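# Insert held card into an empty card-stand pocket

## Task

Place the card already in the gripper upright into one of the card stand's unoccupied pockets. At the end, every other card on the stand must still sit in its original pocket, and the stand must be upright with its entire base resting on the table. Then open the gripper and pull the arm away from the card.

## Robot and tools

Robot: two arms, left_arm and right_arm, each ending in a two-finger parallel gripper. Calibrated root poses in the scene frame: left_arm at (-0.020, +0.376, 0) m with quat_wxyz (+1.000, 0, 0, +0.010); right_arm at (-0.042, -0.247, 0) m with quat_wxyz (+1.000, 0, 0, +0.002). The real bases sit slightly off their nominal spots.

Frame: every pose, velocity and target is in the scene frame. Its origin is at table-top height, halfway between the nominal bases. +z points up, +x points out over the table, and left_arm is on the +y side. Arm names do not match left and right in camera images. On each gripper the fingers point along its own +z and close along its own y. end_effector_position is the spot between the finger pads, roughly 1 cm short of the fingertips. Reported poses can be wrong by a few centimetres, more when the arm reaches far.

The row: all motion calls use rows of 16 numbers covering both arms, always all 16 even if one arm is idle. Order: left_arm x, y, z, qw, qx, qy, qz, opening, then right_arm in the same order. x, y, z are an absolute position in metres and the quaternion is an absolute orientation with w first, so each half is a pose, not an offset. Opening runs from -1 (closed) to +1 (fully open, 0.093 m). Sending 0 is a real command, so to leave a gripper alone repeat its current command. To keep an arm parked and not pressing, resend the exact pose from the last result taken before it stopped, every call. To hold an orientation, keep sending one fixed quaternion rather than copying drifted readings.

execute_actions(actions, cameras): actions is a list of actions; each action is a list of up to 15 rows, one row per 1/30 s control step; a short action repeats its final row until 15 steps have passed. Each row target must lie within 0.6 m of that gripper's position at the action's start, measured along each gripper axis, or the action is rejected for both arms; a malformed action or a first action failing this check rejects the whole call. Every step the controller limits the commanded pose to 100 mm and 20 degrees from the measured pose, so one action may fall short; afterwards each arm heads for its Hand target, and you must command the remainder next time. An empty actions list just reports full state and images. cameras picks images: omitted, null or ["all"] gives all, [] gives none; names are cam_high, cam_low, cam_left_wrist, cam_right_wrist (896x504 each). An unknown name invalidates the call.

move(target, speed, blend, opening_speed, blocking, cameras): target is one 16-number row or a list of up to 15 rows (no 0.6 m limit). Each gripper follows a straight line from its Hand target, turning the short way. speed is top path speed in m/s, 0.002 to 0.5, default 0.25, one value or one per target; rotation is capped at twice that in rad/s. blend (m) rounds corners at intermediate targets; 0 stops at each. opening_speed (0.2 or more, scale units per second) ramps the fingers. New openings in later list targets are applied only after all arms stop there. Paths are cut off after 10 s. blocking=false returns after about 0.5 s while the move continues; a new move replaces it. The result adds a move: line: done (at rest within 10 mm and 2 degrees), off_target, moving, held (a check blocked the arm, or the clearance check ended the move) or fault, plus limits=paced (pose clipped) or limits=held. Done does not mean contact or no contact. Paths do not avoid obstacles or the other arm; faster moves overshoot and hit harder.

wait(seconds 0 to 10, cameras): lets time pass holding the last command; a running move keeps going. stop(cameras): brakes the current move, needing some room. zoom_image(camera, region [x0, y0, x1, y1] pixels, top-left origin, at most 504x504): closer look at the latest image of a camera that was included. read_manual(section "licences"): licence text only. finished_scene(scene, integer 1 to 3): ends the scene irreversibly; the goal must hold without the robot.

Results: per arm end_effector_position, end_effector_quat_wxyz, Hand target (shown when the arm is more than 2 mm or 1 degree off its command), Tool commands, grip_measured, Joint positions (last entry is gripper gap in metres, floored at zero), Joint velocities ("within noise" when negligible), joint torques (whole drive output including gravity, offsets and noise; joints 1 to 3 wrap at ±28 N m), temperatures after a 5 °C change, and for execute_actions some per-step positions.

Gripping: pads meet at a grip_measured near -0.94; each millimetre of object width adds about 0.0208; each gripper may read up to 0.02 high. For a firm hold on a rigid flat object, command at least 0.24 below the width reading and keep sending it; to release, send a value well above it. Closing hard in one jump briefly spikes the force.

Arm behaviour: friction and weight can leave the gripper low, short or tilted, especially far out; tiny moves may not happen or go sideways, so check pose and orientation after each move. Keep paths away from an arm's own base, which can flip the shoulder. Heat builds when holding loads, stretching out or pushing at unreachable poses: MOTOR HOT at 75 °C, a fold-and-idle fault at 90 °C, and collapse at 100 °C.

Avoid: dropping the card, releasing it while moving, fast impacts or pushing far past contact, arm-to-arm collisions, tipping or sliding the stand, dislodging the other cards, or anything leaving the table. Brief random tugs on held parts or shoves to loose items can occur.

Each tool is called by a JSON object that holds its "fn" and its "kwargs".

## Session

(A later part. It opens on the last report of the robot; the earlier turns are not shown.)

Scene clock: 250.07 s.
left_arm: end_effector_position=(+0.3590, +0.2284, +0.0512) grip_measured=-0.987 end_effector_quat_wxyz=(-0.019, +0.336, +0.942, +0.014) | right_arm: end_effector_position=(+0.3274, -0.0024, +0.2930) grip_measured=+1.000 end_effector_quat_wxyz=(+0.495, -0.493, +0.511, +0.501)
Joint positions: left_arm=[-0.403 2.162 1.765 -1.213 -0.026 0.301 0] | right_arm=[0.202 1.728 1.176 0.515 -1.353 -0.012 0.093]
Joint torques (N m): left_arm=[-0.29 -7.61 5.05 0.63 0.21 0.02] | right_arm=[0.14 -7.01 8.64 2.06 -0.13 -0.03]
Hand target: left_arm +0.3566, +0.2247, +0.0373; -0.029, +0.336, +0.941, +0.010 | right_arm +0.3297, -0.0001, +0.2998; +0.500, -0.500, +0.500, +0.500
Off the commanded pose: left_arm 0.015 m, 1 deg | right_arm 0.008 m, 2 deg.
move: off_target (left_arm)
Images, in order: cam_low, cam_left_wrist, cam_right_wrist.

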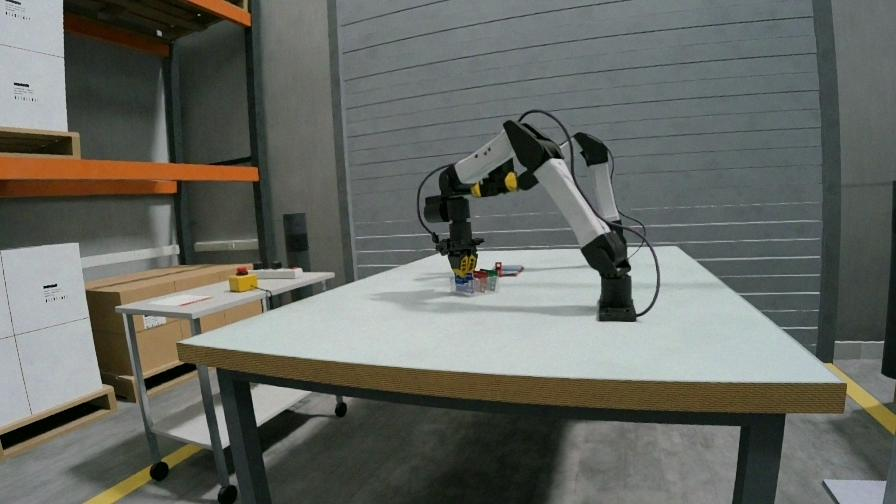

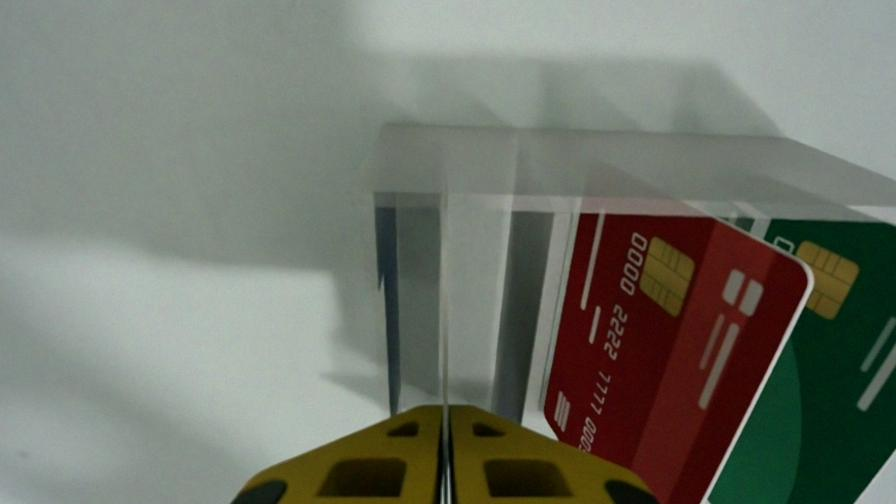

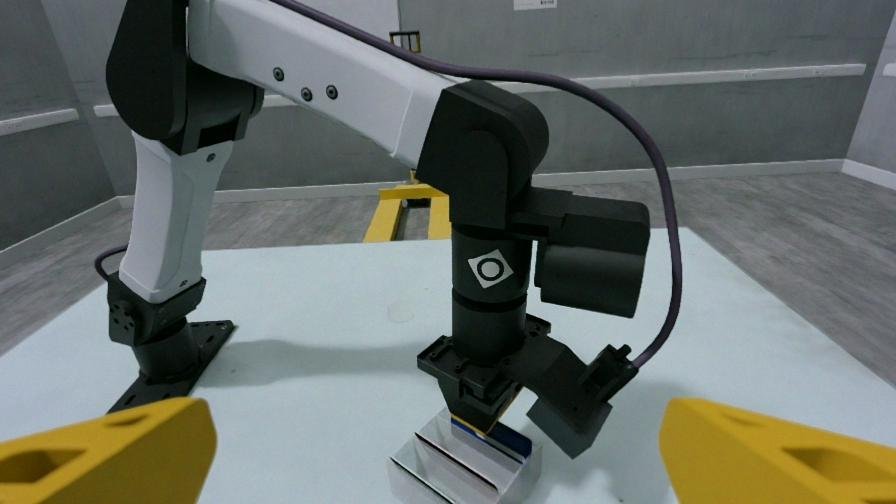

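{"fn": "move", "kwargs": {"target": [[0.357, 0.2246, 0.040, -0.0287, 0.3361, 0.9413, 0.0103, -0.78, 0.33, 0.0, 0.30, 0.5, -0.5, 0.5, 0.5, 1],[0.357, 0.2246, 0.15, -0.0287, 0.3361, 0.9413, 0.0103, -0.78, 0.33, 0.0, 0.30, 0.5, -0.5, 0.5, 0.5, 1]], "speed": [0.03, 0.1], "opening_speed": 0.3}}

{"fn": "zoom_image", "kwargs": {"camera": "cam_right_wrist", "region": [380, 350, 560, 504]}}

{"fn": "zoom_image", "kwargs": {"camera": "cam_low", "region": [445, 240, 505, 300]}}

Scene clock: 259.30 s.
left_arm: end_effector_position=(+0.3604, +0.2279, +0.1390) grip_measured=-0.782 end_effector_quat_wxyz=(-0.012, +0.336, +0.942, +0.014) | right_arm: end_effector_position=(+0.3274, -0.0024, +0.2930) grip_measured=+1.000 end_effector_quat_wxyz=(+0.495, -0.493, +0.511, +0.501)
Joint positions: left_arm=[-0.403 2.162 2.115 -1.55 -0.026 0.301 0.008] | right_arm=[0.202 1.728 1.176 0.515 -1.353 -0.012 0.093]
Joint torques (N m): left_arm=[-0.31 -11.03 7.56 0.27 0.2 0.03] | right_arm=[0.16 -7.01 8.64 2.06 -0.12 -0.04]
Hand target: left_arm +0.3567, +0.2247, +0.1493; -0.006, +0.337, +0.942, +0.009 | right_arm +0.3297, -0.0001, +0.2998; +0.500, -0.500, +0.500, +0.500
Off the commanded pose: left_arm 0.012 m, 2 deg | right_arm 0.008 m, 2 deg.
joint sent to its limit (left arm) — joint 4 (wrist pitch), lower limit. The joint targets are off in orientation, not in position.
move: off_target (left_arm)

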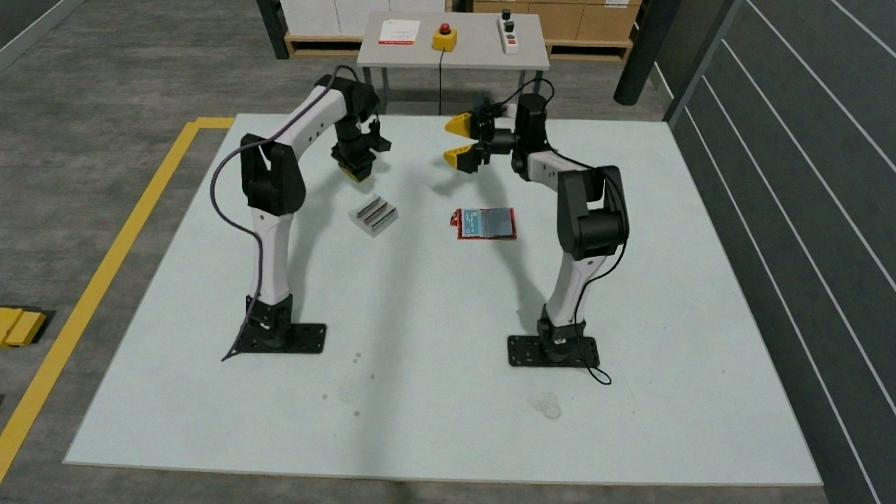

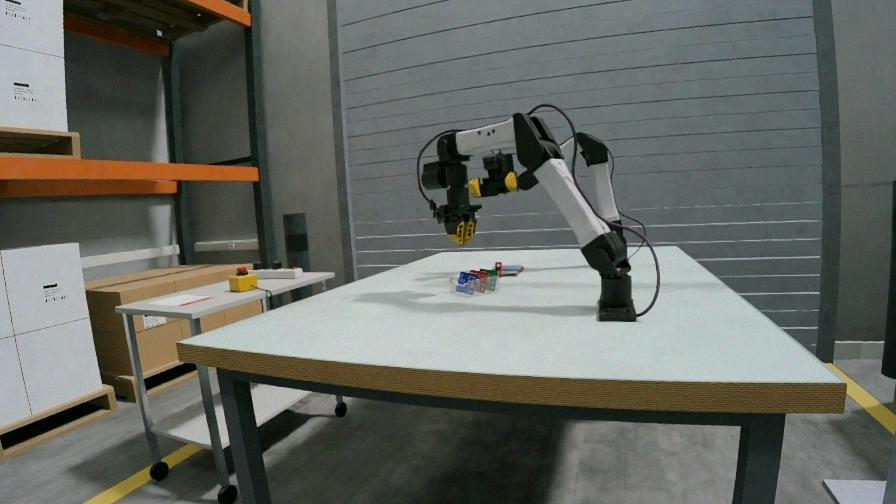

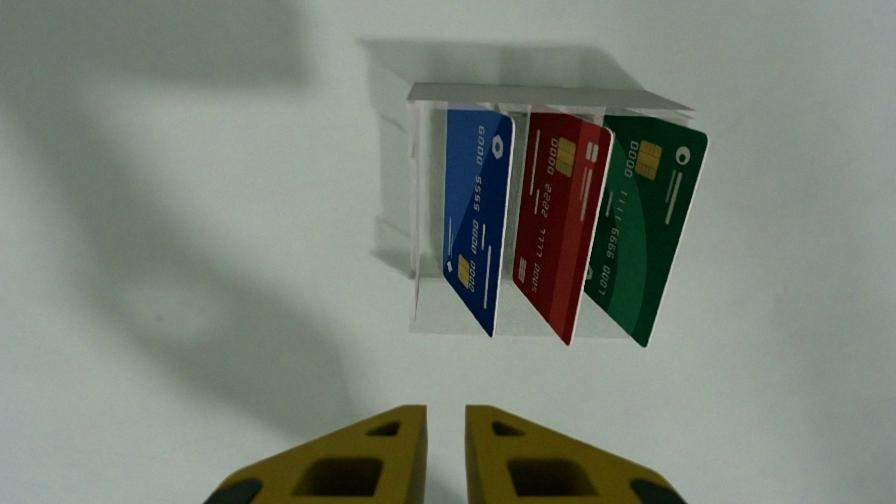

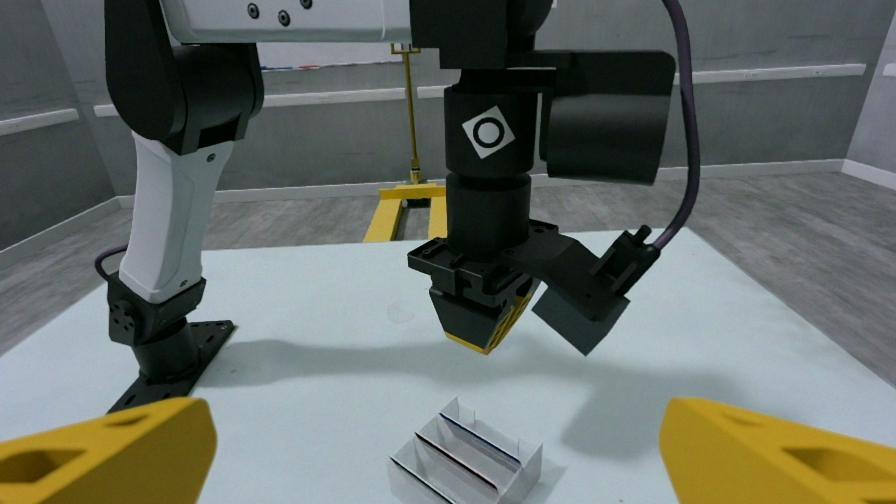

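Scaled by 2.800 from the camera's 896x504 image, which has a finer 1280x720 frame.

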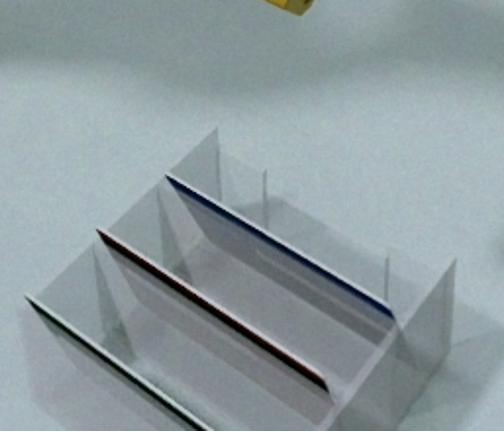

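Scaled by 8.400 from the camera's 896x504 image, which has a finer 1280x720 frame.

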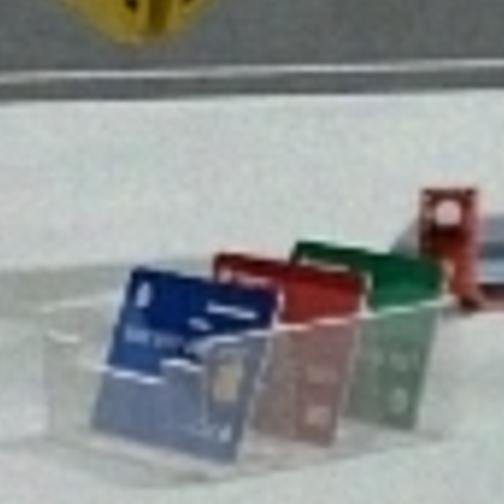

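Perfectly placed, matching the other cards.

{"fn": "finished_scene", "kwargs": {"scene": 3}}

The scene is finished: the task was done.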